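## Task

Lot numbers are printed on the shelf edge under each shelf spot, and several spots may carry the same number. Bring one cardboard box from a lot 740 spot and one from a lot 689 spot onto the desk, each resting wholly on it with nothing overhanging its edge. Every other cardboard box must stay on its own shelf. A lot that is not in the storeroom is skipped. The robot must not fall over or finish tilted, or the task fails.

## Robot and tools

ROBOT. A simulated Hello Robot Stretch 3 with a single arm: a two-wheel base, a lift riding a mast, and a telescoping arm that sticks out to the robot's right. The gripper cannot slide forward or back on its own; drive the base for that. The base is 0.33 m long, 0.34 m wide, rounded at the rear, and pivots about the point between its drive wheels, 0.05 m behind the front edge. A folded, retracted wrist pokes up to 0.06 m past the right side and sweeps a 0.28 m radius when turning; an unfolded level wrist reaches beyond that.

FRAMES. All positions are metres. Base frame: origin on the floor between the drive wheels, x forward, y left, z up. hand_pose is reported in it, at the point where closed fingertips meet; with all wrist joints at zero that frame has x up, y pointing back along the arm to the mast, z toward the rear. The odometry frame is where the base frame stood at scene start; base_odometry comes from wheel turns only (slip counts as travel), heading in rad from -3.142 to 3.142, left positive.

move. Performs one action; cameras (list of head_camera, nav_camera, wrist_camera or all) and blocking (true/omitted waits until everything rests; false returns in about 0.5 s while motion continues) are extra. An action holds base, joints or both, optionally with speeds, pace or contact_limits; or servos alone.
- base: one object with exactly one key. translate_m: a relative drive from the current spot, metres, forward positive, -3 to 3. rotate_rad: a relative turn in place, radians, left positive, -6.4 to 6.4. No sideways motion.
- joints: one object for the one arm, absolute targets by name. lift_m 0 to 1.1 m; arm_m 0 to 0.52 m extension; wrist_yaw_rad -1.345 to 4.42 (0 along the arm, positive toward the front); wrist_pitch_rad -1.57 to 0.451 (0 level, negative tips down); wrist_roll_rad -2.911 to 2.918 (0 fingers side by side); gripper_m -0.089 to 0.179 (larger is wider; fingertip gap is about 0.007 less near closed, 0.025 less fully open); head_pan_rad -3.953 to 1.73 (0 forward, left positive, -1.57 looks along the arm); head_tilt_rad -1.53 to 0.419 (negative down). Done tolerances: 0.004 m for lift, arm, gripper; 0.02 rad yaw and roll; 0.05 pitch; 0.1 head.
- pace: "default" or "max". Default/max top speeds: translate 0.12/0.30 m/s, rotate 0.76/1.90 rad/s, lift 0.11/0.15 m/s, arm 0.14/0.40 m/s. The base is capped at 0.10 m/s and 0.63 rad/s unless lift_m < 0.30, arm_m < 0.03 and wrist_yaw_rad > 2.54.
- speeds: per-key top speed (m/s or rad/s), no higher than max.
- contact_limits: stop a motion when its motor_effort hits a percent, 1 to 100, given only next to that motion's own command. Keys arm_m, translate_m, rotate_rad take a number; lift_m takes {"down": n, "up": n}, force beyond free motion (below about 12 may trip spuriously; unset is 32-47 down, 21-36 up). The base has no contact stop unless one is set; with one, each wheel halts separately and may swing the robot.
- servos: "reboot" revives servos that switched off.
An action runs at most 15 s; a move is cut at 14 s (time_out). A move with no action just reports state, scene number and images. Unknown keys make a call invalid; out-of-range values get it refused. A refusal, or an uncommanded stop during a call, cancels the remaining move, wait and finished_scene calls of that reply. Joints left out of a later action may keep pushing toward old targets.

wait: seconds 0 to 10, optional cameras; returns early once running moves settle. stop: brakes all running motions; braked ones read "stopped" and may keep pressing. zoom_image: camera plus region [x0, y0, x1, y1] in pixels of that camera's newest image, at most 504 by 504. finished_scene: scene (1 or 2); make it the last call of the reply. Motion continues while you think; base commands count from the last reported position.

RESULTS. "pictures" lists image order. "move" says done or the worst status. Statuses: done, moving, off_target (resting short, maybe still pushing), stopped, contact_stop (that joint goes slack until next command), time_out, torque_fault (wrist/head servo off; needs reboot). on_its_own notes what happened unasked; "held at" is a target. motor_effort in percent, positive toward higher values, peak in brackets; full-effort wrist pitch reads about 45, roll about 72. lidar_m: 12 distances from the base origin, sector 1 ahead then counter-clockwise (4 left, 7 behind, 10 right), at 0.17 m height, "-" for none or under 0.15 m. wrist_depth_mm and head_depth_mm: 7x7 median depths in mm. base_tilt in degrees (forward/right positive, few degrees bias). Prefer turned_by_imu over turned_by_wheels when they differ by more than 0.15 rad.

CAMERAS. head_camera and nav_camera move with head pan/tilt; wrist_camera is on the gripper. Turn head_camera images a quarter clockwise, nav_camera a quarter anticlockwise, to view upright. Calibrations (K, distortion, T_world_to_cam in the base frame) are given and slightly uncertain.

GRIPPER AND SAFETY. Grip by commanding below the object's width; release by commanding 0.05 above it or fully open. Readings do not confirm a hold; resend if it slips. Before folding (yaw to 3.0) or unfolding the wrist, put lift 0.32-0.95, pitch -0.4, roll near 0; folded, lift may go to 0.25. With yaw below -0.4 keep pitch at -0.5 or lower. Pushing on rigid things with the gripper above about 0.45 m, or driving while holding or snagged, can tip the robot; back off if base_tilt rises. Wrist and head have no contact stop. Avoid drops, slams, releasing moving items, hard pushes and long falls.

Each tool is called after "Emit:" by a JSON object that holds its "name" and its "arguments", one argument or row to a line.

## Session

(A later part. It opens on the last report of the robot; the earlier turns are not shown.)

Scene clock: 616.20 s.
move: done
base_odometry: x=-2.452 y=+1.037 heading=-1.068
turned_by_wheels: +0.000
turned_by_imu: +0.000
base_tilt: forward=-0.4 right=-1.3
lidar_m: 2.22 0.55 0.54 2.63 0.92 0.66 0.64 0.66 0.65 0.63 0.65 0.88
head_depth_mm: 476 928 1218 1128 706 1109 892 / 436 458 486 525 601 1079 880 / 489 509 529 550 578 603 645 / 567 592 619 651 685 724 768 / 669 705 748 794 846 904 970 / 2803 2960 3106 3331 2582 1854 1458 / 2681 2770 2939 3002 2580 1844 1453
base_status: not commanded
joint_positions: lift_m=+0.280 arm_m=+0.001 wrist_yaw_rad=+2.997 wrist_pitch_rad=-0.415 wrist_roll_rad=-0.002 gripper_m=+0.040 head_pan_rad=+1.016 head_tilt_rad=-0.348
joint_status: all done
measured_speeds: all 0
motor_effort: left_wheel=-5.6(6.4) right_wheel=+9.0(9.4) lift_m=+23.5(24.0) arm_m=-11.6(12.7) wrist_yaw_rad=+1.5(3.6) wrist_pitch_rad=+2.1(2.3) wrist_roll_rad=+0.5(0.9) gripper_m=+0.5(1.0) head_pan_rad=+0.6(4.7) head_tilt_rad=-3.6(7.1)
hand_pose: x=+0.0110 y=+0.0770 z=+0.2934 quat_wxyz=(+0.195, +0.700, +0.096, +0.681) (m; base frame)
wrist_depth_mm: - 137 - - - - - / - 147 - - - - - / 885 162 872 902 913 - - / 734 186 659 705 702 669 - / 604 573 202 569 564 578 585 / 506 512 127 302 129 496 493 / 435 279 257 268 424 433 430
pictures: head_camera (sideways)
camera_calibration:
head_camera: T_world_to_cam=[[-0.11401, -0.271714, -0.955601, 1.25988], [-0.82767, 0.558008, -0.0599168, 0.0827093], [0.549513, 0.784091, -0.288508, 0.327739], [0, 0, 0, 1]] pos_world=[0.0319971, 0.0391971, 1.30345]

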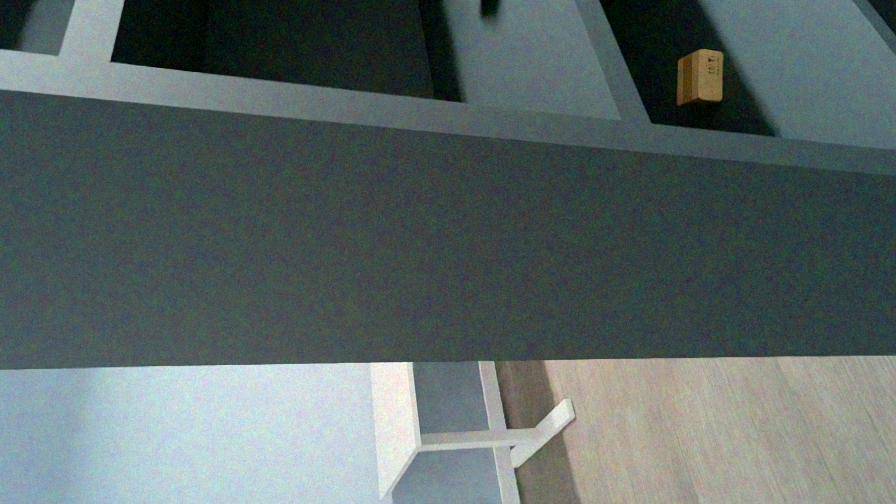

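Emit:
{"name": "move", "arguments": {
  "base": {"translate_m": 0.9},
  "joints": {"head_pan_rad": 0.9, "head_tilt_rad": -0.4},
  "pace": "max",
  "cameras": ["head_camera", "nav_camera"]
}}

Emit:
{"name": "move", "arguments": {
  "joints": {"head_pan_rad": 1.65, "head_tilt_rad": -0.4},
  "pace": "max",
  "cameras": ["head_camera", "nav_camera"]
}}

Scene clock: 629.83 s.
move: done
base_odometry: x=-2.018 y=+0.248 heading=-1.068
turned_by_wheels: +0.000
turned_by_imu: +0.000
base_tilt: forward=-0.4 right=-1.2
lidar_m: 2.25 0.58 0.54 0.85 0.68 0.62 1.53 0.88 0.64 0.61 0.63 0.86
head_depth_mm: 656 1285 1367 950 1399 1118 1342 / 504 1180 1303 940 1309 1064 1259 / 452 485 526 574 632 983 836 / 430 468 500 537 569 633 695 / 474 536 573 618 579 717 776 / 484 627 680 724 575 853 825 / 495 744 799 822 571 458 819
base_status: done
joint_positions: lift_m=+0.280 arm_m=+0.001 wrist_yaw_rad=+2.998 wrist_pitch_rad=-0.415 wrist_roll_rad=-0.002 gripper_m=+0.040 head_pan_rad=+0.899 head_tilt_rad=-0.402
joint_status: all done
measured_speeds: all 0
motor_effort: left_wheel=+2.9(9.9) right_wheel=+5.1(16.5) lift_m=+27.5(31.0) arm_m=-8.2(11.1) wrist_yaw_rad=+1.9(3.0) wrist_pitch_rad=+2.1(2.3) wrist_roll_rad=+0.8(1.0) gripper_m=+0.5(1.0) head_pan_rad=+3.4(5.7) head_tilt_rad=+2.5(7.3)
hand_pose: x=+0.0110 y=+0.0770 z=+0.2934 quat_wxyz=(+0.195, +0.700, +0.096, +0.681) (m; base frame)
wrist_depth_mm: - 137 - - - - 453 / - 147 - - 921 - 486 / - 161 170 - - - - / - 179 187 - - - 597 / - 204 200 555 164 583 575 / 511 509 127 300 129 497 493 / 434 280 258 270 423 437 433
pictures: head_camera (sideways), nav_camera (sideways)
camera_calibration:
head_camera: T_world_to_cam=[[-0.176709, -0.296754, -0.938462, 1.2379], [-0.759401, 0.647681, -0.0618124, 0.0847438], [0.626167, 0.701746, -0.339806, 0.394031], [0, 0, 0, 1]] pos_world=[0.0363735, 0.035955, 1.30086]
nav_camera: T_world_to_cam=[[0.214935, 0.297933, 0.930074, -1.16865], [0.792541, -0.609697, 0.0121539, 0.0295127], [0.570685, 0.73451, -0.36717, 0.427614], [0, 0, 0, 1]] pos_world=[-0.0162391, 0.0520863, 1.24358]

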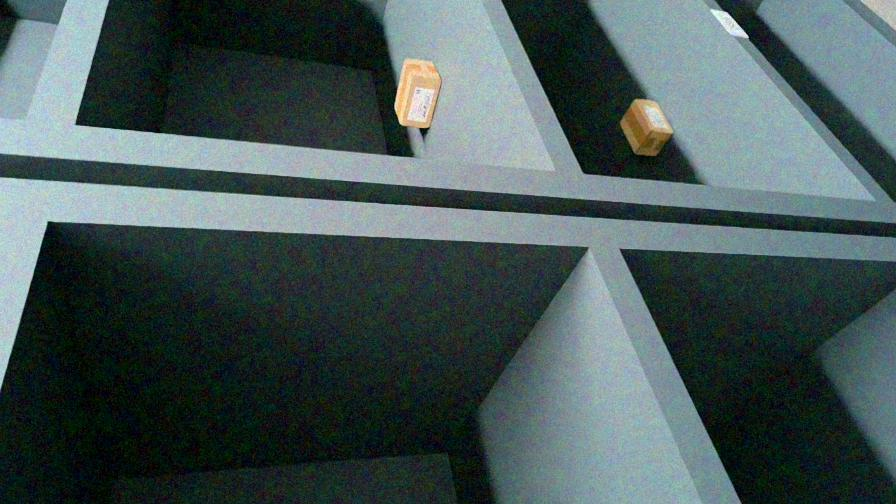

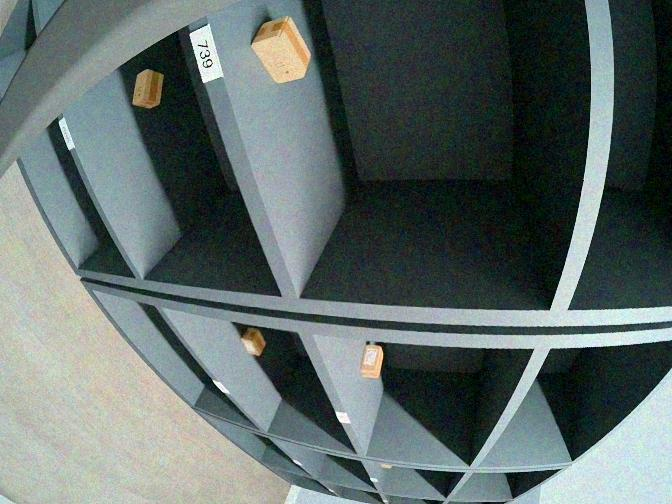

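Scene clock: 630.67 s.
move: done
base_odometry: x=-2.018 y=+0.248 heading=-1.068
turned_by_wheels: +0.000
turned_by_imu: +0.000
base_tilt: forward=-0.3 right=-1.1
lidar_m: 2.24 0.58 0.54 0.85 0.68 0.62 1.53 0.88 0.64 0.61 0.63 0.86
head_depth_mm: 443 725 777 815 601 455 848 / 449 732 782 824 593 452 839 / 457 738 789 828 589 468 838 / 466 743 795 836 530 465 808 / 474 750 801 838 544 462 806 / 484 757 808 842 575 477 824 / 495 762 817 849 602 475 -
base_status: not commanded
joint_positions: lift_m=+0.280 arm_m=+0.001 wrist_yaw_rad=+2.998 wrist_pitch_rad=-0.415 wrist_roll_rad=-0.002 gripper_m=+0.040 head_pan_rad=+1.674 head_tilt_rad=-0.402
joint_status: all done
measured_speeds: all 0
motor_effort: left_wheel=+2.6(3.2) right_wheel=+4.4(5.6) lift_m=+26.5(28.3) arm_m=-8.4(9.3) wrist_yaw_rad=+1.9(3.1) wrist_pitch_rad=+2.2(2.3) wrist_roll_rad=+0.5(0.8) gripper_m=+0.1(0.7) head_pan_rad=-0.2(5.3) head_tilt_rad=+3.2(8.3)
hand_pose: x=+0.0110 y=+0.0770 z=+0.2934 quat_wxyz=(+0.195, +0.700, +0.096, +0.681) (m; base frame)
wrist_depth_mm: - 136 - - - - 455 / - 147 - - 901 - 486 / - 162 170 - - - - / - 179 187 - - - 591 / - 204 200 547 164 581 586 / 510 505 127 301 129 498 496 / 434 280 258 270 425 434 430
pictures: head_camera (sideways), nav_camera (sideways)
camera_calibration:
head_camera: T_world_to_cam=[[0.0812077, -0.335686, -0.938467, 1.23634], [-0.995767, -0.0679924, -0.0618454, 0.086223], [-0.043048, 0.939517, -0.339787, 0.398079], [0, 0, 0, 1]] pos_world=[0.00259426, 0.0468827, 1.30086]
nav_camera: T_world_to_cam=[[-0.0546908, 0.36327, 0.930077, -1.16703], [0.992895, 0.118372, 0.012151, 0.0283238], [-0.105681, 0.924134, -0.367162, 0.431671], [0, 0, 0, 1]] pos_world=[-0.0463291, 0.0216722, 1.24358]

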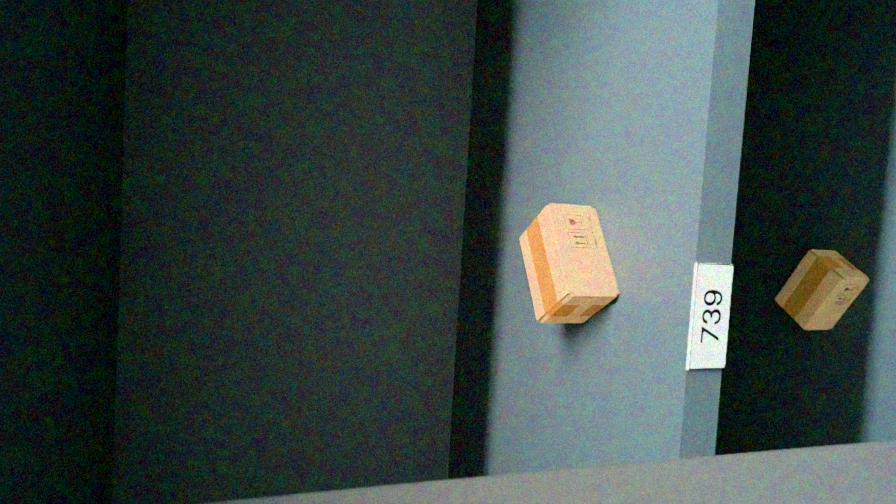

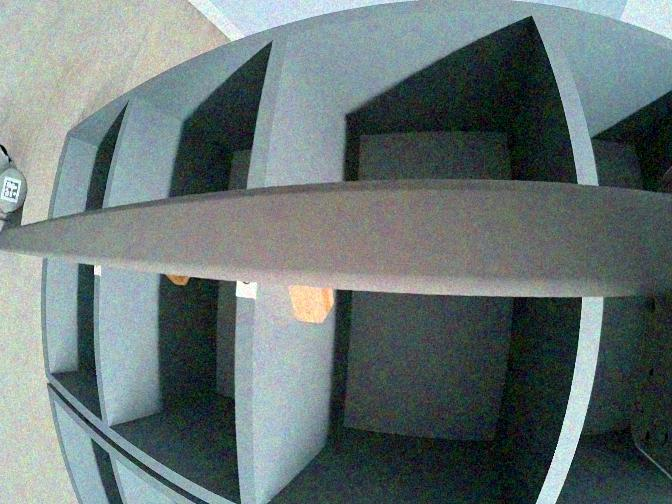

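Emit:
{"name": "move", "arguments": {
  "joints": {"head_pan_rad": 1.6, "head_tilt_rad": -0.75},
  "pace": "max",
  "cameras": ["head_camera"]
}}

Emit:
{"name": "move", "arguments": {
  "base": {"translate_m": 0.8},
  "joints": {"head_pan_rad": 1.6, "head_tilt_rad": -0.6},
  "pace": "max",
  "cameras": ["head_camera", "nav_camera"]
}}

Scene clock: 638.97 s.
move: done
base_odometry: x=-2.018 y=+0.248 heading=-1.068
turned_by_wheels: +0.000
turned_by_imu: +0.000
base_tilt: forward=-0.2 right=-1.2
lidar_m: 2.25 0.58 0.54 0.84 0.68 0.62 1.53 0.88 0.64 0.61 0.63 0.86
head_depth_mm: 689 777 634 492 902 814 984 / 691 774 626 489 949 813 1103 / 690 764 621 486 941 807 1094 / 690 764 564 496 938 801 1087 / 690 764 529 494 902 800 1081 / 694 767 600 489 926 795 1067 / 695 769 595 485 949 - -
base_status: not commanded
joint_positions: lift_m=+0.280 arm_m=+0.001 wrist_yaw_rad=+2.998 wrist_pitch_rad=-0.415 wrist_roll_rad=-0.002 gripper_m=+0.040 head_pan_rad=+1.598 head_tilt_rad=-0.751
joint_status: all done
measured_speeds: all 0
motor_effort: left_wheel=+2.3(3.2) right_wheel=+4.9(5.8) lift_m=+23.9(24.0) arm_m=-6.8(7.4) wrist_yaw_rad=+0.9(3.0) wrist_pitch_rad=+2.2(2.3) wrist_roll_rad=+0.8(0.8) gripper_m=+0.2(0.6) head_pan_rad=-2.5(5.5) head_tilt_rad=-6.1(6.5)
hand_pose: x=+0.0110 y=+0.0770 z=+0.2934 quat_wxyz=(+0.195, +0.700, +0.096, +0.681) (m; base frame)
wrist_depth_mm: - 137 - - - - 455 / - 148 - - 909 - 486 / - 161 170 - - - - / - 178 187 - - - 595 / - 204 200 551 164 582 576 / 511 513 127 300 129 497 492 / 434 280 259 270 423 431 429
pictures: head_camera (sideways)
camera_calibration:
head_camera: T_world_to_cam=[[0.0640313, -0.64089, -0.764957, 1.01007], [-0.997415, -0.01606, -0.0700342, 0.0968871], [0.032599, 0.767464, -0.640262, 0.788556], [0, 0, 0, 1]] pos_world=[0.00625432, 0.043712, 1.28433]

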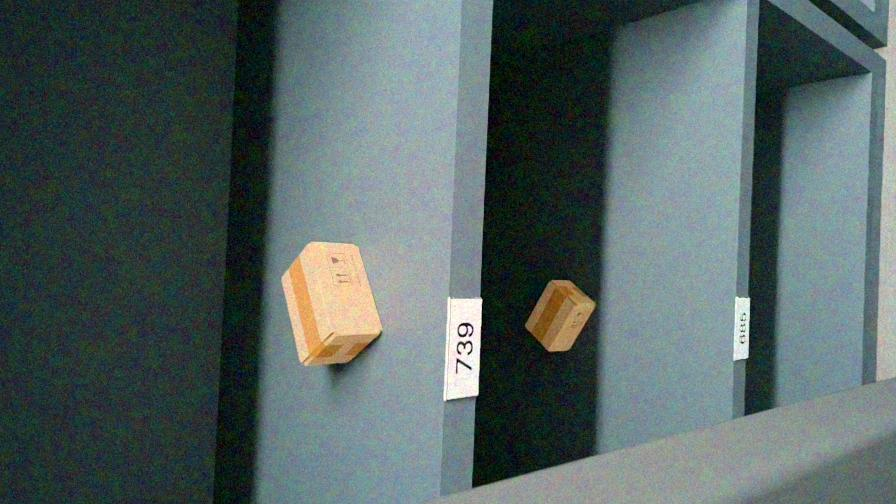

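Scene clock: 642.97 s.
move: done
base_odometry: x=-1.633 y=-0.453 heading=-1.068
turned_by_wheels: +0.000
turned_by_imu: +0.001
base_tilt: forward=-0.4 right=-1.2
lidar_m: 2.23 0.65 0.70 0.85 0.53 0.57 2.31 0.86 0.63 0.60 0.62 0.84
head_depth_mm: 692 758 819 602 503 886 755 / 692 758 817 597 499 881 751 / 691 759 820 583 494 849 746 / 694 761 822 585 979 849 741 / 694 763 815 581 977 864 755 / 696 761 808 575 970 859 750 / 695 762 811 569 959 882 -
base_status: done
joint_positions: lift_m=+0.280 arm_m=+0.001 wrist_yaw_rad=+2.998 wrist_pitch_rad=-0.415 wrist_roll_rad=-0.002 gripper_m=+0.040 head_pan_rad=+1.598 head_tilt_rad=-0.600
joint_status: all done
measured_speeds: all 0
motor_effort: left_wheel=+0.0(11.1) right_wheel=+8.3(16.9) lift_m=+27.3(31.2) arm_m=-5.0(7.0) wrist_yaw_rad=+1.6(2.9) wrist_pitch_rad=+2.2(2.3) wrist_roll_rad=+0.9(0.9) gripper_m=+0.5(0.8) head_pan_rad=+1.3(3.4) head_tilt_rad=+3.3(6.5)
hand_pose: x=+0.0110 y=+0.0770 z=+0.2934 quat_wxyz=(+0.195, +0.700, +0.096, +0.681) (m; base frame)
wrist_depth_mm: 459 137 - - - 846 - / 478 147 - - - - - / 465 161 170 - - - - / 502 183 188 - - - - / 558 208 200 551 544 579 580 / 511 511 127 299 129 501 490 / 435 279 257 269 424 434 430
pictures: head_camera (sideways), nav_camera (sideways)
camera_calibration:
head_camera: T_world_to_cam=[[0.060629, -0.518527, -0.852909, 1.12477], [-0.997705, -0.0056604, -0.0674805, 0.0935206], [0.0301627, 0.855043, -0.51768, 0.629108], [0, 0, 0, 1]] pos_world=[0.00613694, 0.0458369, 1.29131]
nav_camera: T_world_to_cam=[[-0.0320034, 0.541904, 0.839831, -1.0495], [0.998933, 0.0453334, 0.00881472, 0.0326063], [-0.0332957, 0.839217, -0.542776, 0.659829], [0, 0, 0, 1]] pos_world=[-0.0441895, 0.0135084, 1.23925]

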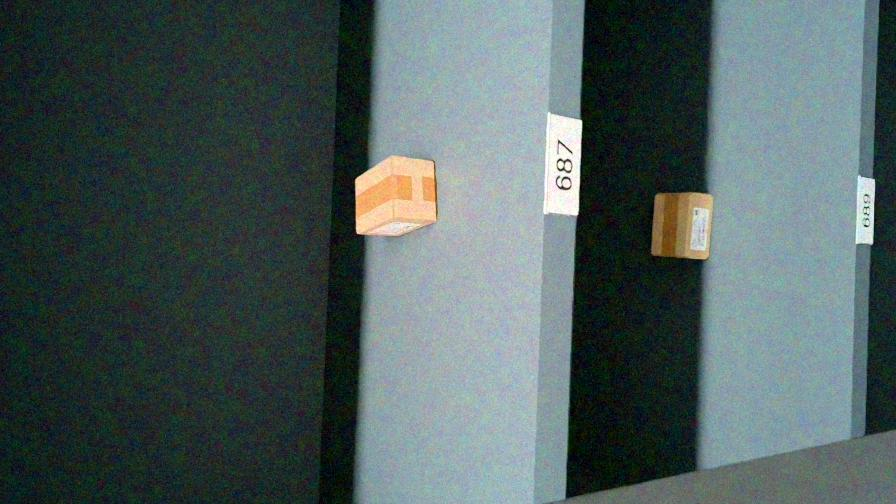

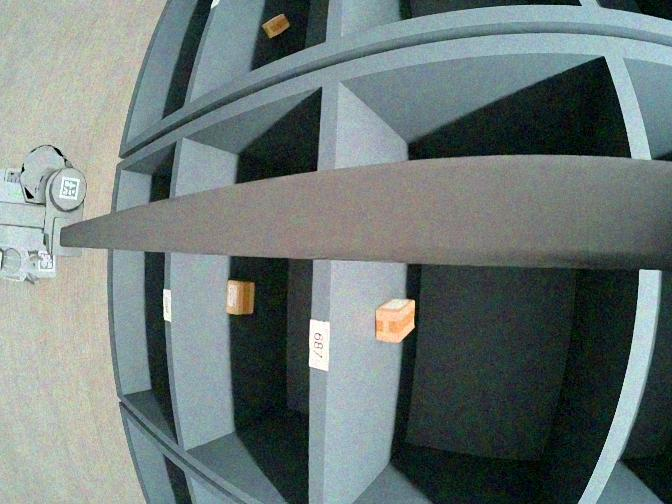

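Emit:
{"name": "zoom_image", "arguments": {
  "camera": "head_camera",
  "region": [836, 160, 896, 260]
}}

Scaled by 5.040 from the camera's 896x504 image, which has a finer 1280x720 frame.

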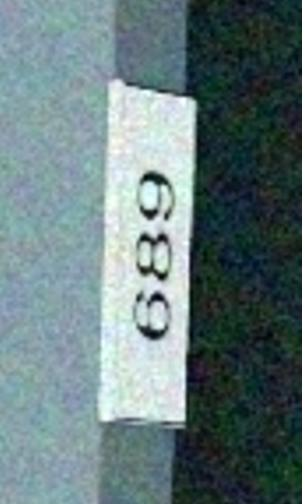

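Emit:
{"name": "move", "arguments": {
  "base": {"rotate_rad": 3.1416},
  "joints": {"head_pan_rad": -1.57, "head_tilt_rad": -0.6},
  "pace": "max",
  "cameras": ["head_camera"]
}}

Emit:
{"name": "move", "arguments": {
  "joints": {"lift_m": 0.65},
  "pace": "max",
  "cameras": []
}}

Scene clock: 676.70 s.
move: done
base_odometry: x=-1.633 y=-0.453 heading=+2.073
turned_by_wheels: +3.141
turned_by_imu: +3.080
base_tilt: forward=-0.4 right=-1.1
lidar_m: 1.33 0.90 0.63 0.60 0.62 0.81 1.96 0.65 0.68 0.86 0.52 0.55
head_depth_mm: 708 780 838 605 1002 886 774 / 704 775 834 598 996 881 772 / 700 767 830 591 991 876 766 / 694 763 824 583 978 849 745 / 693 758 813 582 978 868 737 / 688 752 806 576 969 863 735 / 683 749 792 569 963 853 732
base_status: done
joint_positions: lift_m=+0.280 arm_m=+0.001 wrist_yaw_rad=+2.998 wrist_pitch_rad=-0.415 wrist_roll_rad=-0.002 gripper_m=+0.040 head_pan_rad=-1.575 head_tilt_rad=-0.600
joint_status: all done
measured_speeds: all 0
motor_effort: left_wheel=-6.5(14.9) right_wheel=+8.7(15.3) lift_m=+28.4(28.8) arm_m=-12.4(14.0) wrist_yaw_rad=+1.2(3.2) wrist_pitch_rad=+2.2(2.3) wrist_roll_rad=+0.4(0.9) gripper_m=+0.4(1.1) head_pan_rad=+3.5(6.2) head_tilt_rad=+2.7(7.7)
hand_pose: x=+0.0110 y=+0.0770 z=+0.2934 quat_wxyz=(+0.195, +0.700, +0.096, +0.681) (m; base frame)
wrist_depth_mm: 529 137 - - - - - / - 147 - - - - - / - 161 169 - - - 790 / - 182 191 680 706 705 686 / 593 573 202 567 564 584 577 / 506 506 127 301 129 499 495 / 433 280 258 269 425 437 431
pictures: head_camera (sideways)
camera_calibration:
head_camera: T_world_to_cam=[[-0.0440524, 0.520004, -0.853027, 1.12557], [0.997375, -0.0262199, -0.0674905, 0.0814248], [-0.0574616, -0.853762, -0.517484, 0.629346], [0, 0, 0, 1]] pos_world=[0.00453603, -0.0458522, 1.29131]

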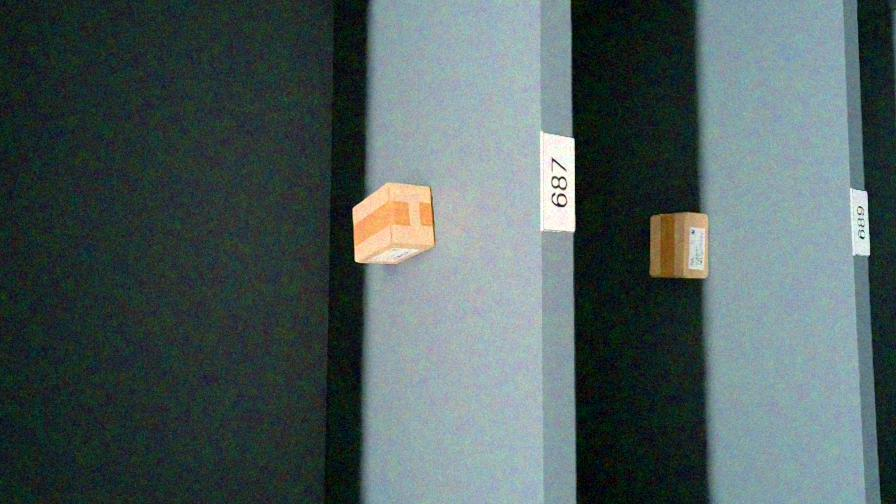

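Scene clock: 679.97 s.
move: done
base_odometry: x=-1.633 y=-0.453 heading=+2.073
turned_by_wheels: +0.000
turned_by_imu: +0.000
base_tilt: forward=-0.2 right=-1.2
lidar_m: 1.33 0.90 0.63 0.60 0.61 0.81 1.96 0.65 0.68 0.86 0.52 0.55
head_depth_mm: 707 778 839 605 1001 883 775 / 704 774 834 597 994 883 768 / 698 767 828 589 985 874 767 / 696 764 822 584 981 846 745 / 691 759 813 581 980 867 743 / 685 752 806 574 971 863 735 / 682 750 796 569 964 855 732
base_status: not commanded
joint_positions: lift_m=+0.650 arm_m=+0.001 wrist_yaw_rad=+2.998 wrist_pitch_rad=-0.415 wrist_roll_rad=-0.002 gripper_m=+0.040 head_pan_rad=-1.570 head_tilt_rad=-0.600
joint_status: all done
measured_speeds: all 0
motor_effort: left_wheel=-6.2(6.9) right_wheel=+8.8(9.1) lift_m=+28.3(35.3) arm_m=-11.9(13.6) wrist_yaw_rad=+0.9(3.1) wrist_pitch_rad=+2.3(2.4) wrist_roll_rad=+0.6(0.9) gripper_m=+0.3(0.9) head_pan_rad=+3.7(4.2) head_tilt_rad=+1.3(3.1)
hand_pose: x=+0.0110 y=+0.0769 z=+0.6634 quat_wxyz=(+0.195, +0.700, +0.096, +0.681) (m; base frame)
wrist_depth_mm: 527 137 - - - - - / - 148 - - - - - / - 161 169 - - - - / - 178 187 - - - - / - - 200 151 152 - - / - - 127 885 129 921 922 / 836 852 262 825 803 817 817
pictures: none
No camera images: "cameras" was empty.

Emit:
{"name": "move", "arguments": {
  "base": {"translate_m": -0.03},
  "joints": {"wrist_yaw_rad": 0.0},
  "cameras": ["wrist_camera"]
}}

Emit:
{"name": "move", "arguments": {
  "joints": {"lift_m": 0.53, "wrist_pitch_rad": -0.2, "gripper_m": 0.16},
  "cameras": ["wrist_camera", "head_camera"]
}}

Scene clock: 702.23 s.
move: done
base_odometry: x=-1.618 y=-0.479 heading=+2.073
turned_by_wheels: +0.000
turned_by_imu: +0.000
base_tilt: forward=-0.3 right=-1.3
lidar_m: 1.36 0.90 0.63 0.60 0.61 0.81 1.96 0.63 0.64 0.86 0.54 0.55
head_depth_mm: 709 781 838 603 1000 885 776 / 705 777 834 597 990 879 772 / 700 769 827 591 993 876 762 / 697 766 821 584 985 846 725 / 691 757 816 580 980 862 740 / 690 756 806 575 965 861 737 / 687 751 797 570 963 855 734
base_status: done
joint_positions: lift_m=+0.650 arm_m=+0.001 wrist_yaw_rad=+0.003 wrist_pitch_rad=-0.415 wrist_roll_rad=-0.002 gripper_m=+0.040 head_pan_rad=-1.570 head_tilt_rad=-0.600
joint_status: all done
measured_speeds: all 0
motor_effort: left_wheel=-4.9(11.2) right_wheel=-5.9(9.7) lift_m=+26.5(26.9) arm_m=-8.4(10.2) wrist_yaw_rad=-3.3(6.1) wrist_pitch_rad=+2.2(2.4) wrist_roll_rad=+0.8(0.8) gripper_m=+0.1(0.9) head_pan_rad=+3.6(4.2) head_tilt_rad=-0.1(1.3)
hand_pose: x=-0.0208 y=-0.3703 z=+0.6634 quat_wxyz=(+0.693, +0.147, -0.691, -0.145) (m; base frame)
wrist_depth_mm: 479 - - - - - 547 / 477 - - - - - 614 / 493 529 527 422 517 510 512 / 440 439 438 412 428 428 426 / 366 362 361 346 345 353 352 / 309 311 127 297 129 301 300 / 284 283 275 282 272 276 277
pictures: wrist_camera
camera_calibration:
wrist_camera: T_world_to_cam=[[-0.99889, -0.0408923, -0.0233691, -0.0137602], [-0.00459626, 0.578437, -0.815714, 0.787744], [0.046874, -0.814701, -0.577983, 0.248814], [0, 0, 0, 1]] pos_world=[-0.0217872, -0.253514, 0.786063]

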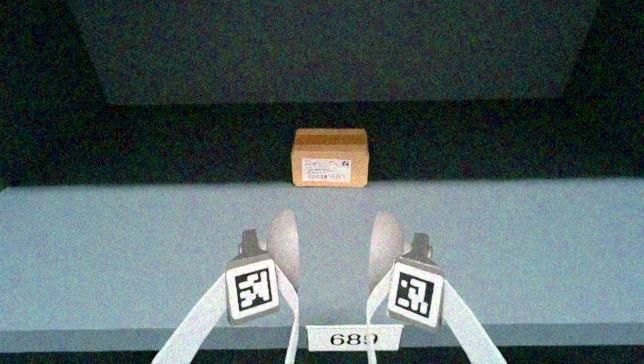

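Scene clock: 704.17 s.
move: done
base_odometry: x=-1.618 y=-0.479 heading=+2.073
turned_by_wheels: +0.000
turned_by_imu: +0.000
base_tilt: forward=-0.3 right=-1.3
lidar_m: 1.36 0.90 0.63 0.60 0.61 0.81 1.97 0.63 0.64 0.86 0.54 0.55
head_depth_mm: 708 779 841 603 1002 886 778 / 705 777 835 597 991 879 770 / 700 769 830 593 990 876 748 / 695 764 823 585 980 845 761 / 692 762 816 580 976 861 736 / 689 756 803 575 965 860 734 / 683 751 797 570 966 857 733
base_status: not commanded
joint_positions: lift_m=+0.530 arm_m=+0.001 wrist_yaw_rad=+0.003 wrist_pitch_rad=-0.222 wrist_roll_rad=-0.002 gripper_m=+0.160 head_pan_rad=-1.570 head_tilt_rad=-0.600
joint_status: all done
measured_speeds: all 0
motor_effort: left_wheel=-4.9(5.3) right_wheel=-5.7(6.5) lift_m=+23.8(25.7) arm_m=-7.9(8.6) wrist_yaw_rad=-3.5(4.5) wrist_pitch_rad=+3.7(5.1) wrist_roll_rad=+0.6(0.9) gripper_m=+0.4(82.3) head_pan_rad=+3.3(3.8) head_tilt_rad=-0.6(1.7)
hand_pose: x=-0.0207 y=-0.3902 z=+0.5888 quat_wxyz=(+0.704, +0.080, -0.702, -0.078) (m; base frame)
wrist_depth_mm: 478 - - - - - 554 / 475 - - - - - 581 / 477 508 506 361 499 497 494 / 375 374 372 368 369 368 368 / 295 267 278 277 277 276 275 / 225 127 223 223 223 136 221 / 112 215 215 213 216 - 109
pictures: head_camera (sideways), wrist_camera
camera_calibration:
head_camera: T_world_to_cam=[[-0.0467592, 0.519778, -0.853021, 1.12557], [0.997498, -0.0210249, -0.0674901, 0.0813583], [-0.0530145, -0.854043, -0.517495, 0.629345], [0, 0, 0, 1]] pos_world=[0.00484047, -0.0458498, 1.29131]
wrist_camera: T_world_to_cam=[[-0.998878, -0.0446454, -0.0157718, -0.0221801], [-0.00399995, 0.411468, -0.911415, 0.729638], [0.0471801, -0.91033, -0.411185, 0.0540755], [0, 0, 0, 1]] pos_world=[-0.021788, -0.251987, 0.686889]

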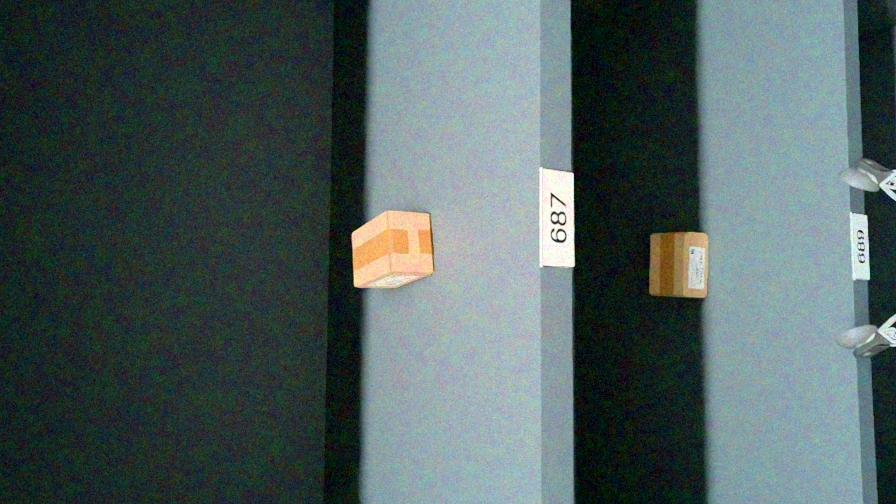

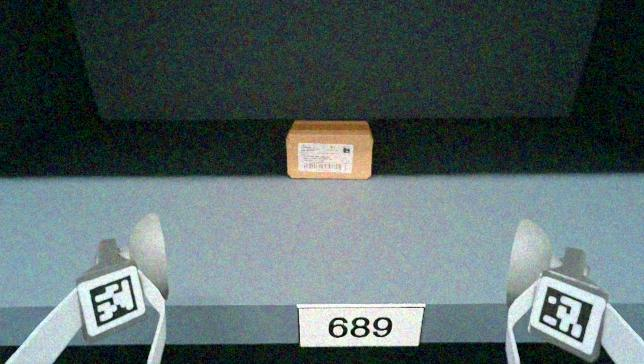

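Emit:
{"name": "move", "arguments": {
  "base": {"translate_m": 0.008},
  "joints": {"lift_m": 0.509}
}}

Emit:
{"name": "move", "arguments": {
  "joints": {"arm_m": 0.225},
  "cameras": ["wrist_camera"]
}}

Emit:
{"name": "move", "arguments": {
  "joints": {"gripper_m": 0.06},
  "cameras": ["wrist_camera"]
}}

Scene clock: 723.60 s.
move: done
base_odometry: x=-1.622 y=-0.472 heading=+2.073
turned_by_wheels: +0.000
turned_by_imu: +0.000
base_tilt: forward=-0.4 right=-1.1
lidar_m: 1.35 0.90 0.63 0.60 0.61 0.81 1.96 0.63 0.65 0.86 0.54 0.55
head_depth_mm: 707 779 842 604 1003 888 773 / 704 775 836 596 998 879 770 / 697 769 829 591 992 875 748 / 694 764 823 584 980 848 760 / 692 758 816 580 978 865 739 / 687 754 802 576 971 859 735 / 683 752 797 567 968 856 734
base_status: done
joint_positions: lift_m=+0.509 arm_m=+0.001 wrist_yaw_rad=+0.003 wrist_pitch_rad=-0.222 wrist_roll_rad=-0.002 gripper_m=+0.160 head_pan_rad=-1.570 head_tilt_rad=-0.600
joint_status: all done
measured_speeds: all 0
motor_effort: left_wheel=+4.7(8.4) right_wheel=+6.4(8.9) lift_m=+23.0(25.4) arm_m=-4.4(5.9) wrist_yaw_rad=-2.8(5.0) wrist_pitch_rad=+3.5(3.7) wrist_roll_rad=+0.7(0.8) gripper_m=+0.8(1.0) head_pan_rad=+2.9(3.5) head_tilt_rad=-1.2(1.9)
hand_pose: x=-0.0208 y=-0.3902 z=+0.5679 quat_wxyz=(+0.704, +0.080, -0.702, -0.077) (m; base frame)
wrist_depth_mm: 488 - - - - - 558 / 493 - - - - - 584 / 443 481 479 358 430 471 470 / 324 320 320 317 318 318 316 / 242 230 241 239 240 228 239 / 200 127 205 202 202 137 202 / 112 211 - - - - 109
pictures: none

Scene clock: 726.50 s.
move: done
base_odometry: x=-1.622 y=-0.472 heading=+2.073
turned_by_wheels: +0.000
turned_by_imu: +0.000
base_tilt: forward=-0.3 right=-1.2
lidar_m: 1.35 0.90 0.63 0.60 0.61 0.81 1.96 0.63 0.65 0.86 0.54 0.55
head_depth_mm: 708 778 841 604 1001 885 771 / 702 774 836 597 997 882 771 / 701 768 827 591 985 853 560 / 695 763 821 583 984 842 593 / 691 757 814 580 977 841 741 / 688 755 804 574 969 862 734 / 683 749 798 570 961 857 736
base_status: not commanded
joint_positions: lift_m=+0.509 arm_m=+0.225 wrist_yaw_rad=+0.003 wrist_pitch_rad=-0.222 wrist_roll_rad=-0.002 gripper_m=+0.160 head_pan_rad=-1.570 head_tilt_rad=-0.600
joint_status: all done
measured_speeds: all 0
motor_effort: left_wheel=+5.1(5.6) right_wheel=+6.7(7.6) lift_m=+28.6(28.8) arm_m=+14.0(15.4) wrist_yaw_rad=-2.9(4.9) wrist_pitch_rad=+3.5(3.7) wrist_roll_rad=+0.7(0.9) gripper_m=+0.4(1.1) head_pan_rad=+3.5(3.7) head_tilt_rad=-2.7(2.8)
hand_pose: x=-0.0208 y=-0.6146 z=+0.5679 quat_wxyz=(+0.704, +0.080, -0.702, -0.077) (m; base frame)
wrist_depth_mm: - - - - - - - / - - - - - - - / - - - - - - - / 322 319 319 197 317 317 313 / 241 228 164 147 155 226 237 / 193 127 177 153 153 137 183 / 115 150 160 160 159 154 112
pictures: wrist_camera
camera_calibration:
wrist_camera: T_world_to_cam=[[-0.998883, -0.0445594, -0.0157059, -0.0325326], [-0.00399742, 0.41094, -0.911653, 0.802739], [0.0470769, -0.910573, -0.41066, -0.159305], [0, 0, 0, 1]] pos_world=[-0.0217878, -0.476386, 0.665888]

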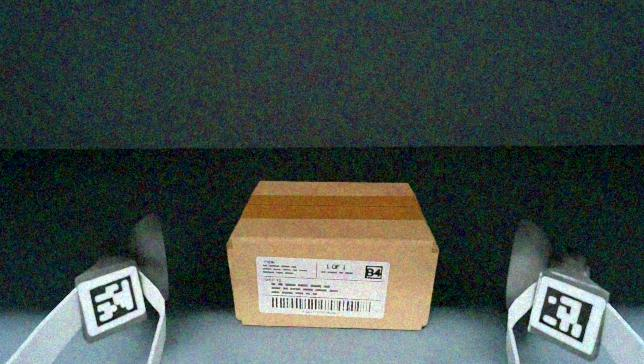

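Scene clock: 728.03 s.
move: done
base_odometry: x=-1.622 y=-0.472 heading=+2.073
turned_by_wheels: +0.000
turned_by_imu: +0.000
base_tilt: forward=-0.3 right=-1.2
lidar_m: 1.35 0.90 0.63 0.60 0.61 0.81 1.96 0.63 0.65 0.86 0.54 0.55
head_depth_mm: 707 779 838 603 1000 887 774 / 703 775 834 599 992 879 767 / 700 768 829 592 984 873 561 / 696 764 822 583 983 841 592 / 690 760 816 579 976 861 741 / 687 755 807 576 970 862 738 / 684 753 797 569 966 855 731
base_status: not commanded
joint_positions: lift_m=+0.509 arm_m=+0.225 wrist_yaw_rad=+0.003 wrist_pitch_rad=-0.221 wrist_roll_rad=-0.002 gripper_m=+0.061 head_pan_rad=-1.570 head_tilt_rad=-0.600
joint_status: all done
measured_speeds: all 0
motor_effort: left_wheel=+4.4(5.5) right_wheel=+6.5(7.3) lift_m=+30.4(30.9) arm_m=+13.2(14.6) wrist_yaw_rad=-3.1(4.2) wrist_pitch_rad=+3.5(3.6) wrist_roll_rad=+0.6(0.8) gripper_m=-10.5(83.9) head_pan_rad=+3.2(3.6) head_tilt_rad=-2.7(3.4)
hand_pose: x=-0.0208 y=-0.6147 z=+0.5680 quat_wxyz=(+0.704, +0.079, -0.702, -0.077) (m; base frame)
wrist_depth_mm: - - - - - - - / - - - - - - - / - - - - - - - / 321 319 318 318 315 316 313 / 240 240 149 148 148 236 237 / 193 192 146 153 147 191 190 / 166 150 155 160 159 150 163
pictures: wrist_camera
camera_calibration:
wrist_camera: T_world_to_cam=[[-0.998883, -0.0445624, -0.0156958, -0.0325407], [-0.00399724, 0.410737, -0.911745, 0.802702], [0.0470764, -0.910664, -0.410456, -0.159484], [0, 0, 0, 1]] pos_world=[-0.0217878, -0.476386, 0.665888]

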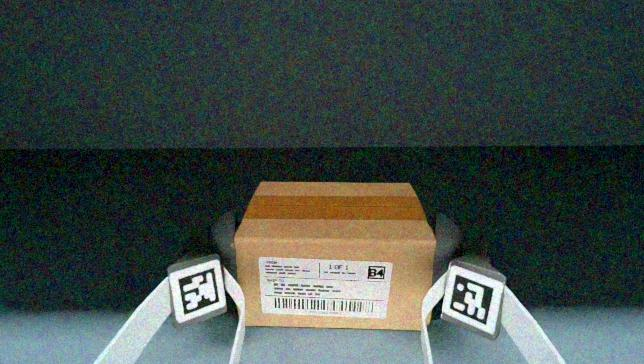

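Emit:
{"name": "move", "arguments": {
  "joints": {"gripper_m": 0.05}
}}

Emit:
{"name": "move", "arguments": {
  "joints": {"lift_m": 0.57}
}}

Emit:
{"name": "move", "arguments": {
  "joints": {"arm_m": 0.0},
  "cameras": ["wrist_camera"]
}}

Scene clock: 775.00 s.
move: done
base_odometry: x=-1.622 y=-0.472 heading=+2.073
turned_by_wheels: +0.000
turned_by_imu: +0.000
base_tilt: forward=-0.2 right=-1.2
lidar_m: 1.35 0.90 0.63 0.60 0.61 0.81 1.96 0.63 0.65 0.86 0.54 0.55
head_depth_mm: 708 781 838 604 1000 889 771 / 704 772 836 597 1000 877 767 / 699 768 829 591 991 872 563 / 696 765 819 584 984 836 592 / 692 759 814 580 976 861 742 / 686 756 803 574 967 859 736 / 686 749 796 569 966 856 733
base_status: not commanded
joint_positions: lift_m=+0.509 arm_m=+0.225 wrist_yaw_rad=+0.003 wrist_pitch_rad=-0.221 wrist_roll_rad=-0.002 gripper_m=+0.051 head_pan_rad=-1.570 head_tilt_rad=-0.600
joint_status: all done
measured_speeds: all 0
motor_effort: left_wheel=+4.7(5.1) right_wheel=+6.6(7.3) lift_m=+30.3(31.3) arm_m=+10.1(10.7) wrist_yaw_rad=-3.7(4.1) wrist_pitch_rad=+3.5(3.5) wrist_roll_rad=+0.8(0.9) gripper_m=-14.1(61.1) head_pan_rad=+2.9(3.5) head_tilt_rad=-3.7(4.6)
hand_pose: x=-0.0208 y=-0.6147 z=+0.5680 quat_wxyz=(+0.704, +0.079, -0.702, -0.077) (m; base frame)
wrist_depth_mm: - - - - - - - / - - - - - - - / - - - - - - - / 321 321 320 318 318 316 315 / 241 241 149 147 147 238 237 / 193 193 150 153 147 190 189 / 161 123 155 160 159 149 164
pictures: none

Scene clock: 776.40 s.
move: done
base_odometry: x=-1.622 y=-0.472 heading=+2.073
turned_by_wheels: +0.000
turned_by_imu: +0.000
base_tilt: forward=-0.2 right=-1.2
lidar_m: 1.35 0.90 0.63 0.60 0.61 0.81 1.96 0.63 0.65 0.86 0.54 0.55
head_depth_mm: 708 779 837 602 1005 884 775 / 704 775 831 597 997 878 732 / 697 770 827 591 988 874 531 / 696 764 821 583 843 641 561 / 691 759 817 582 977 865 741 / 689 759 803 575 971 858 735 / 684 749 797 571 965 852 734
base_status: not commanded
joint_positions: lift_m=+0.570 arm_m=+0.225 wrist_yaw_rad=+0.003 wrist_pitch_rad=-0.223 wrist_roll_rad=-0.002 gripper_m=+0.051 head_pan_rad=-1.570 head_tilt_rad=-0.600
joint_status: all done
measured_speeds: all 0
motor_effort: left_wheel=+4.9(5.3) right_wheel=+6.6(7.4) lift_m=+31.3(33.6) arm_m=+8.9(10.4) wrist_yaw_rad=-4.8(4.8) wrist_pitch_rad=+3.9(4.0) wrist_roll_rad=+0.6(0.9) gripper_m=-13.6(14.6) head_pan_rad=+3.1(3.3) head_tilt_rad=-4.4(4.7)
hand_pose: x=-0.0208 y=-0.6145 z=+0.6284 quat_wxyz=(+0.704, +0.080, -0.701, -0.078) (m; base frame)
wrist_depth_mm: - - - - - - - / - - - - - - - / - - - - - - - / - - - 188 403 406 430 / 350 349 150 148 147 345 344 / 280 281 147 153 148 277 277 / 241 219 218 218 218 124 231
pictures: none

Scene clock: 779.30 s.
move: done
base_odometry: x=-1.622 y=-0.472 heading=+2.073
turned_by_wheels: +0.000
turned_by_imu: +0.000
base_tilt: forward=-0.1 right=-1.3
lidar_m: 1.35 0.90 0.63 0.60 0.61 0.81 1.96 0.63 0.65 0.86 0.54 0.55
head_depth_mm: 708 777 839 605 1005 885 773 / 704 772 835 597 993 880 771 / 699 769 828 590 989 873 764 / 694 768 822 584 980 873 652 / 692 759 819 582 976 865 736 / 688 757 803 574 972 860 738 / 684 749 796 570 966 857 733
base_status: not commanded
joint_positions: lift_m=+0.570 arm_m=+0.001 wrist_yaw_rad=+0.003 wrist_pitch_rad=-0.223 wrist_roll_rad=-0.002 gripper_m=+0.051 head_pan_rad=-1.570 head_tilt_rad=-0.600
joint_status: all done
measured_speeds: all 0
motor_effort: left_wheel=+4.6(5.4) right_wheel=+7.2(7.5) lift_m=+23.8(31.5) arm_m=-13.5(15.4) wrist_yaw_rad=-3.1(4.4) wrist_pitch_rad=+3.9(4.0) wrist_roll_rad=+0.8(1.0) gripper_m=-13.7(14.5) head_pan_rad=+2.8(3.3) head_tilt_rad=-4.4(6.0)
hand_pose: x=-0.0208 y=-0.3901 z=+0.6284 quat_wxyz=(+0.704, +0.080, -0.701, -0.078) (m; base frame)
wrist_depth_mm: 491 - - - - - 556 / 488 - - - - - 596 / 487 - - - - - 604 / 443 467 465 462 462 461 460 / 350 353 149 148 148 348 348 / 283 282 147 152 148 278 278 / 243 226 227 224 226 124 233
pictures: wrist_camera
camera_calibration:
wrist_camera: T_world_to_cam=[[-0.998883, -0.044532, -0.0157898, -0.0215107], [-0.00399819, 0.412654, -0.910879, 0.765824], [0.047079, -0.909799, -0.412371, 0.0714335], [0, 0, 0, 1]] pos_world=[-0.0217878, -0.251988, 0.72669]

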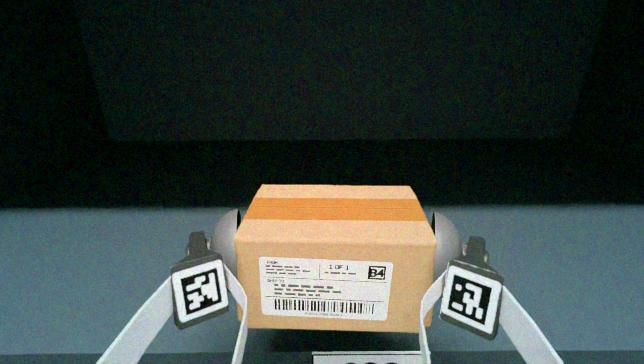

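Emit:
{"name": "move", "arguments": {
  "base": {"translate_m": 1.73},
  "joints": {"wrist_yaw_rad": 1.57, "lift_m": 0.85, "head_pan_rad": 0.0, "head_tilt_rad": -0.3},
  "cameras": ["nav_camera"]
}}

Scene clock: 801.03 s.
move: time_out
base_odometry: x=-2.292 y=+0.749 heading=+2.072
turned_by_wheels: +0.000
turned_by_imu: +0.000
base_tilt: forward=-0.3 right=-1.2
lidar_m: 0.96 0.98 0.71 0.67 0.69 0.91 1.90 0.99 0.83 0.34 1.44 1.01
head_depth_mm: 830 872 916 964 1019 1079 1150 / 825 867 909 959 1009 1069 1132 / 816 859 902 951 1007 1058 1127 / 812 852 895 940 987 1050 1109 / 808 845 886 934 983 1040 1104 / 804 839 883 926 975 1029 1092 / 797 835 875 916 970 1024 1084
base_status: translate_m time_out (by the wheels' count: +1.3933 of +1.7300)
joint_positions: lift_m=+0.850 arm_m=+0.001 wrist_yaw_rad=+1.567 wrist_pitch_rad=-0.224 wrist_roll_rad=-0.002 gripper_m=+0.051 head_pan_rad=+0.000 head_tilt_rad=-0.300
joint_status: all done
measured_speeds: all 0
motor_effort: left_wheel=+0.1(9.2) right_wheel=+0.3(13.7) lift_m=+25.3(34.1) arm_m=-11.9(13.7) wrist_yaw_rad=+2.6(6.3) wrist_pitch_rad=+3.9(4.2) wrist_roll_rad=+0.7(1.0) gripper_m=-14.0(14.6) head_pan_rad=-3.3(5.5) head_tilt_rad=+3.1(8.3)
hand_pose: x=+0.2231 y=-0.1466 z=+0.9083 quat_wxyz=(+0.554, +0.551, -0.441, +0.441) (m; base frame)
wrist_depth_mm: - - - - - - - / - - - - - - - / - - - - - - - / - - - 188 188 - - / - - 148 148 148 - - / - - 147 153 147 - - / - - - - - - -
pictures: nav_camera (sideways)
camera_calibration:
nav_camera: T_world_to_cam=[[0.269988, 0.0170574, 0.962713, -1.21169], [0.0143296, -0.999804, 0.0136959, 0.032212], [0.962757, 0.0100975, -0.270179, 0.299005], [0, 0, 0, 1]] pos_world=[0.0388097, 0.0498547, 1.24685]

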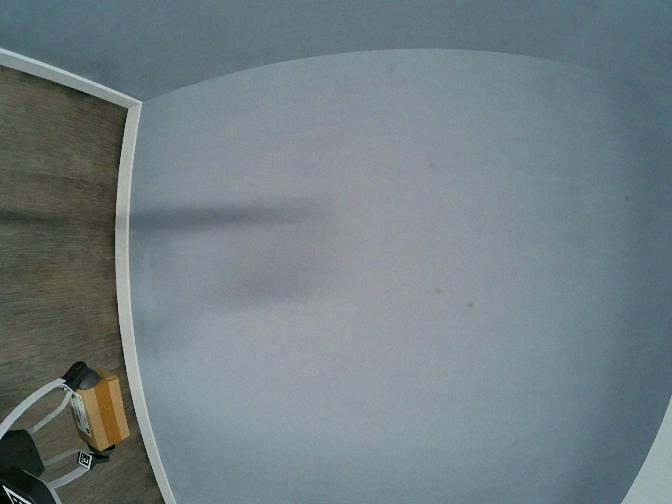

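Emit:
{"name": "move", "arguments": {
  "base": {"translate_m": 0.33}
}}

Emit:
{"name": "move", "arguments": {
  "base": {"rotate_rad": -1.67}
}}

Emit:
{"name": "move", "arguments": {
  "base": {"translate_m": 1.3}
}}

Emit:
{"name": "move", "arguments": {
  "base": {"translate_m": 1.3},
  "joints": {"head_pan_rad": -1.2, "head_tilt_rad": -0.5},
  "cameras": ["nav_camera", "head_camera"]
}}

Scene clock: 816.83 s.
move: done
base_odometry: x=-2.451 y=+1.038 heading=+2.072
turned_by_wheels: +0.000
turned_by_imu: +0.000
base_tilt: forward=-0.2 right=-1.2
lidar_m: 0.63 0.65 0.73 0.69 0.70 0.93 2.21 0.50 0.52 2.70 0.95 0.67
head_depth_mm: 534 560 588 621 655 695 740 / 531 557 584 616 650 686 732 / 527 551 579 611 646 683 727 / 522 548 574 605 639 674 715 / 519 544 569 599 632 671 710 / 516 538 564 593 628 664 703 / 513 535 562 591 623 658 696
base_status: done
joint_positions: lift_m=+0.850 arm_m=+0.001 wrist_yaw_rad=+1.567 wrist_pitch_rad=-0.224 wrist_roll_rad=-0.002 gripper_m=+0.051 head_pan_rad=+0.000 head_tilt_rad=-0.300
joint_status: not commanded
measured_speeds: all 0
motor_effort: left_wheel=+0.2(8.9) right_wheel=+9.4(12.7) lift_m=+26.3(26.7) arm_m=-11.6(12.2) wrist_yaw_rad=+1.4(3.5) wrist_pitch_rad=+4.0(4.1) wrist_roll_rad=+0.5(0.9) gripper_m=-13.5(14.5) head_pan_rad=-3.3(3.5) head_tilt_rad=+2.6(3.9)
hand_pose: x=+0.2231 y=-0.1466 z=+0.9083 quat_wxyz=(+0.554, +0.551, -0.441, +0.441) (m; base frame)
wrist_depth_mm: - - - - - - - / - - - - - - - / - - - - - - - / - - - 188 - - - / - - 148 148 148 - - / - - 147 153 148 - - / - - 160 161 158 106 -
pictures: none

Scene clock: 820.60 s.
move: done
base_odometry: x=-2.451 y=+1.038 heading=+0.403
turned_by_wheels: -1.670
turned_by_imu: -1.644
base_tilt: forward=-0.3 right=-1.3
lidar_m: 2.70 1.06 0.69 0.64 0.64 0.75 0.69 0.70 0.87 1.79 1.28 0.50
head_depth_mm: 2798 2889 748 746 748 749 754 / 2766 2879 3004 3148 2897 1933 1456 / 2715 2849 2984 3107 2831 2026 1546 / 2656 2811 2959 3097 2898 1987 1537 / 2635 2745 2907 3028 2859 1983 1528 / 2597 2685 2830 3005 2853 1994 1520 / 2562 2668 2778 2895 2761 1969 1516
base_status: done
joint_positions: lift_m=+0.850 arm_m=+0.001 wrist_yaw_rad=+1.567 wrist_pitch_rad=-0.224 wrist_roll_rad=-0.002 gripper_m=+0.051 head_pan_rad=+0.000 head_tilt_rad=-0.300
joint_status: not commanded
measured_speeds: all 0
motor_effort: left_wheel=+7.6(12.2) right_wheel=-8.6(13.3) lift_m=+27.3(27.3) arm_m=-12.2(14.3) wrist_yaw_rad=+2.4(3.4) wrist_pitch_rad=+4.0(4.1) wrist_roll_rad=+0.7(0.9) gripper_m=-13.8(14.3) head_pan_rad=-3.1(3.8) head_tilt_rad=+2.5(3.4)
hand_pose: x=+0.2231 y=-0.1465 z=+0.9083 quat_wxyz=(+0.554, +0.551, -0.441, +0.441) (m; base frame)
wrist_depth_mm: - - - - - 344 255 / - - - - - 342 270 / - - - - - 347 283 / - - - - 188 351 302 / - - 148 148 148 339 323 / - - 147 153 147 347 - / - - - - 159 124 -
pictures: none

Scene clock: 834.73 s.
move: done
base_odometry: x=-1.255 y=+1.548 heading=+0.403
turned_by_wheels: +0.000
turned_by_imu: +0.001
base_tilt: forward=-0.3 right=-1.1
lidar_m: 1.78 1.35 0.88 0.81 0.82 1.02 1.97 0.55 0.63 1.31 2.29 1.45
head_depth_mm: 1625 1707 1783 1888 1357 1959 1560 / 1590 1678 1774 1856 1536 1749 1547 / 1577 1645 1731 1821 1921 1986 1546 / 1549 1627 1702 1790 1899 1949 1527 / 1533 1597 1683 1768 1864 1917 1531 / 1510 1563 1662 1723 1818 1903 1517 / 1479 1548 1613 1705 1793 1853 1510
base_status: done
joint_positions: lift_m=+0.850 arm_m=+0.001 wrist_yaw_rad=+1.567 wrist_pitch_rad=-0.224 wrist_roll_rad=-0.002 gripper_m=+0.051 head_pan_rad=+0.000 head_tilt_rad=-0.300
joint_status: not commanded
measured_speeds: all 0
motor_effort: left_wheel=+8.1(12.2) right_wheel=+0.9(10.8) lift_m=+28.3(29.0) arm_m=-4.0(13.2) wrist_yaw_rad=+2.4(3.4) wrist_pitch_rad=+3.9(4.1) wrist_roll_rad=+0.6(1.0) gripper_m=-13.8(14.6) head_pan_rad=-3.1(3.8) head_tilt_rad=+0.0(2.9)
hand_pose: x=+0.2231 y=-0.1465 z=+0.9083 quat_wxyz=(+0.554, +0.551, -0.441, +0.441) (m; base frame)
wrist_depth_mm: - - - - - - - / - - - - - - - / - - - - - - - / - - - - - - - / - - 149 148 148 - - / - - 146 152 147 - - / - - - - - - -
pictures: none

Scene clock: 848.87 s.
move: done
base_odometry: x=-0.059 y=+2.057 heading=+0.403
turned_by_wheels: +0.000
turned_by_imu: +0.001
base_tilt: forward=-0.4 right=-1.2
lidar_m: 0.50 0.51 0.64 0.98 1.00 1.24 1.78 1.80 2.24 0.44 0.45 0.55
head_depth_mm: 2997 3187 3438 1372 959 732 595 / 3077 3272 3462 1363 944 729 591 / 3074 3324 3564 1347 943 723 587 / 1795 1988 2105 1331 933 721 586 / 1280 1378 1488 1311 929 713 582 / 991 1048 1111 1155 918 710 579 / 808 844 884 933 911 706 576
base_status: done
joint_positions: lift_m=+0.850 arm_m=+0.001 wrist_yaw_rad=+1.567 wrist_pitch_rad=-0.224 wrist_roll_rad=-0.002 gripper_m=+0.051 head_pan_rad=-1.200 head_tilt_rad=-0.500
joint_status: all done
measured_speeds: all 0
motor_effort: left_wheel=+7.6(12.1) right_wheel=+1.9(10.5) lift_m=+30.0(30.9) arm_m=+5.0(5.1) wrist_yaw_rad=+2.9(3.7) wrist_pitch_rad=+4.0(4.1) wrist_roll_rad=+0.6(1.0) gripper_m=-14.1(14.6) head_pan_rad=+3.2(5.1) head_tilt_rad=+4.1(7.9)
hand_pose: x=+0.2231 y=-0.1465 z=+0.9083 quat_wxyz=(+0.554, +0.551, -0.441, +0.441) (m; base frame)
wrist_depth_mm: - - - - - - - / - - - - - - - / - - - - - - - / - - - 188 - - - / - - 148 148 147 - - / - - 147 152 147 - - / - - 160 160 158 106 -
pictures: head_camera (sideways), nav_camera (sideways)
camera_calibration:
head_camera: T_world_to_cam=[[-0.199736, 0.386122, -0.900564, 1.18857], [0.940012, 0.334914, -0.0648891, 0.0783842], [0.276557, -0.859501, -0.429853, 0.513295], [0, 0, 0, 1]] pos_world=[0.0217644, -0.0440087, 1.29612]
nav_camera: T_world_to_cam=[[0.181093, -0.418826, 0.889826, -1.11598], [-0.925773, -0.377934, 0.0105218, 0.0421679], [0.331889, -0.825682, -0.456179, 0.544902], [0, 0, 0, 1]] pos_world=[0.0602876, -0.00154922, 1.24116]

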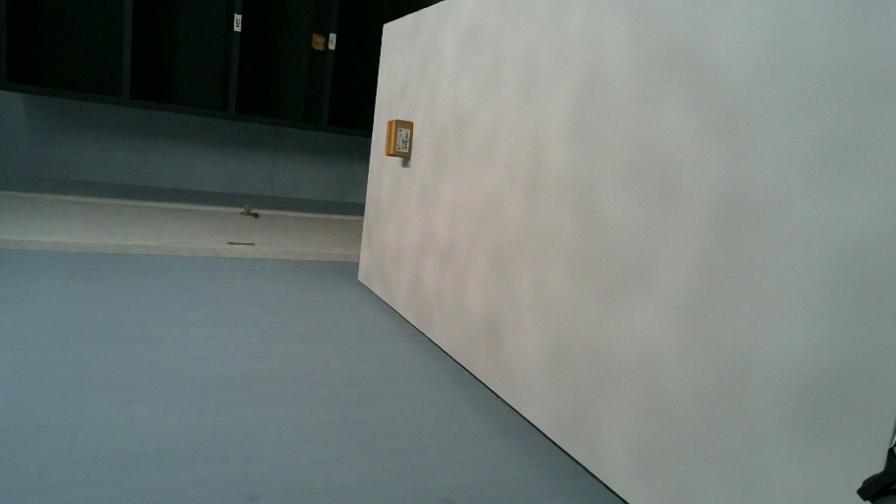

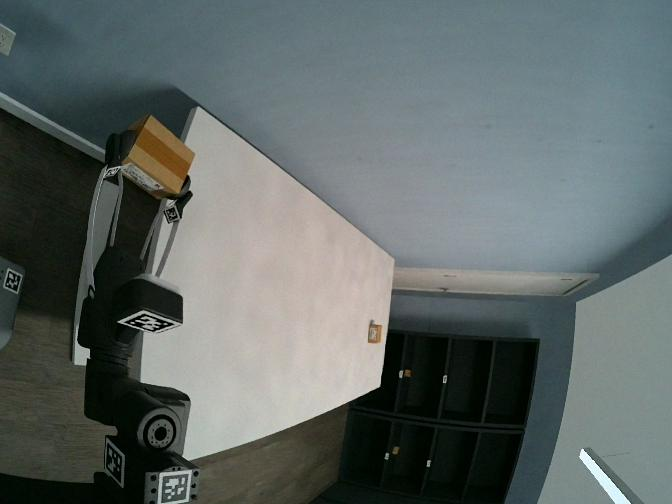

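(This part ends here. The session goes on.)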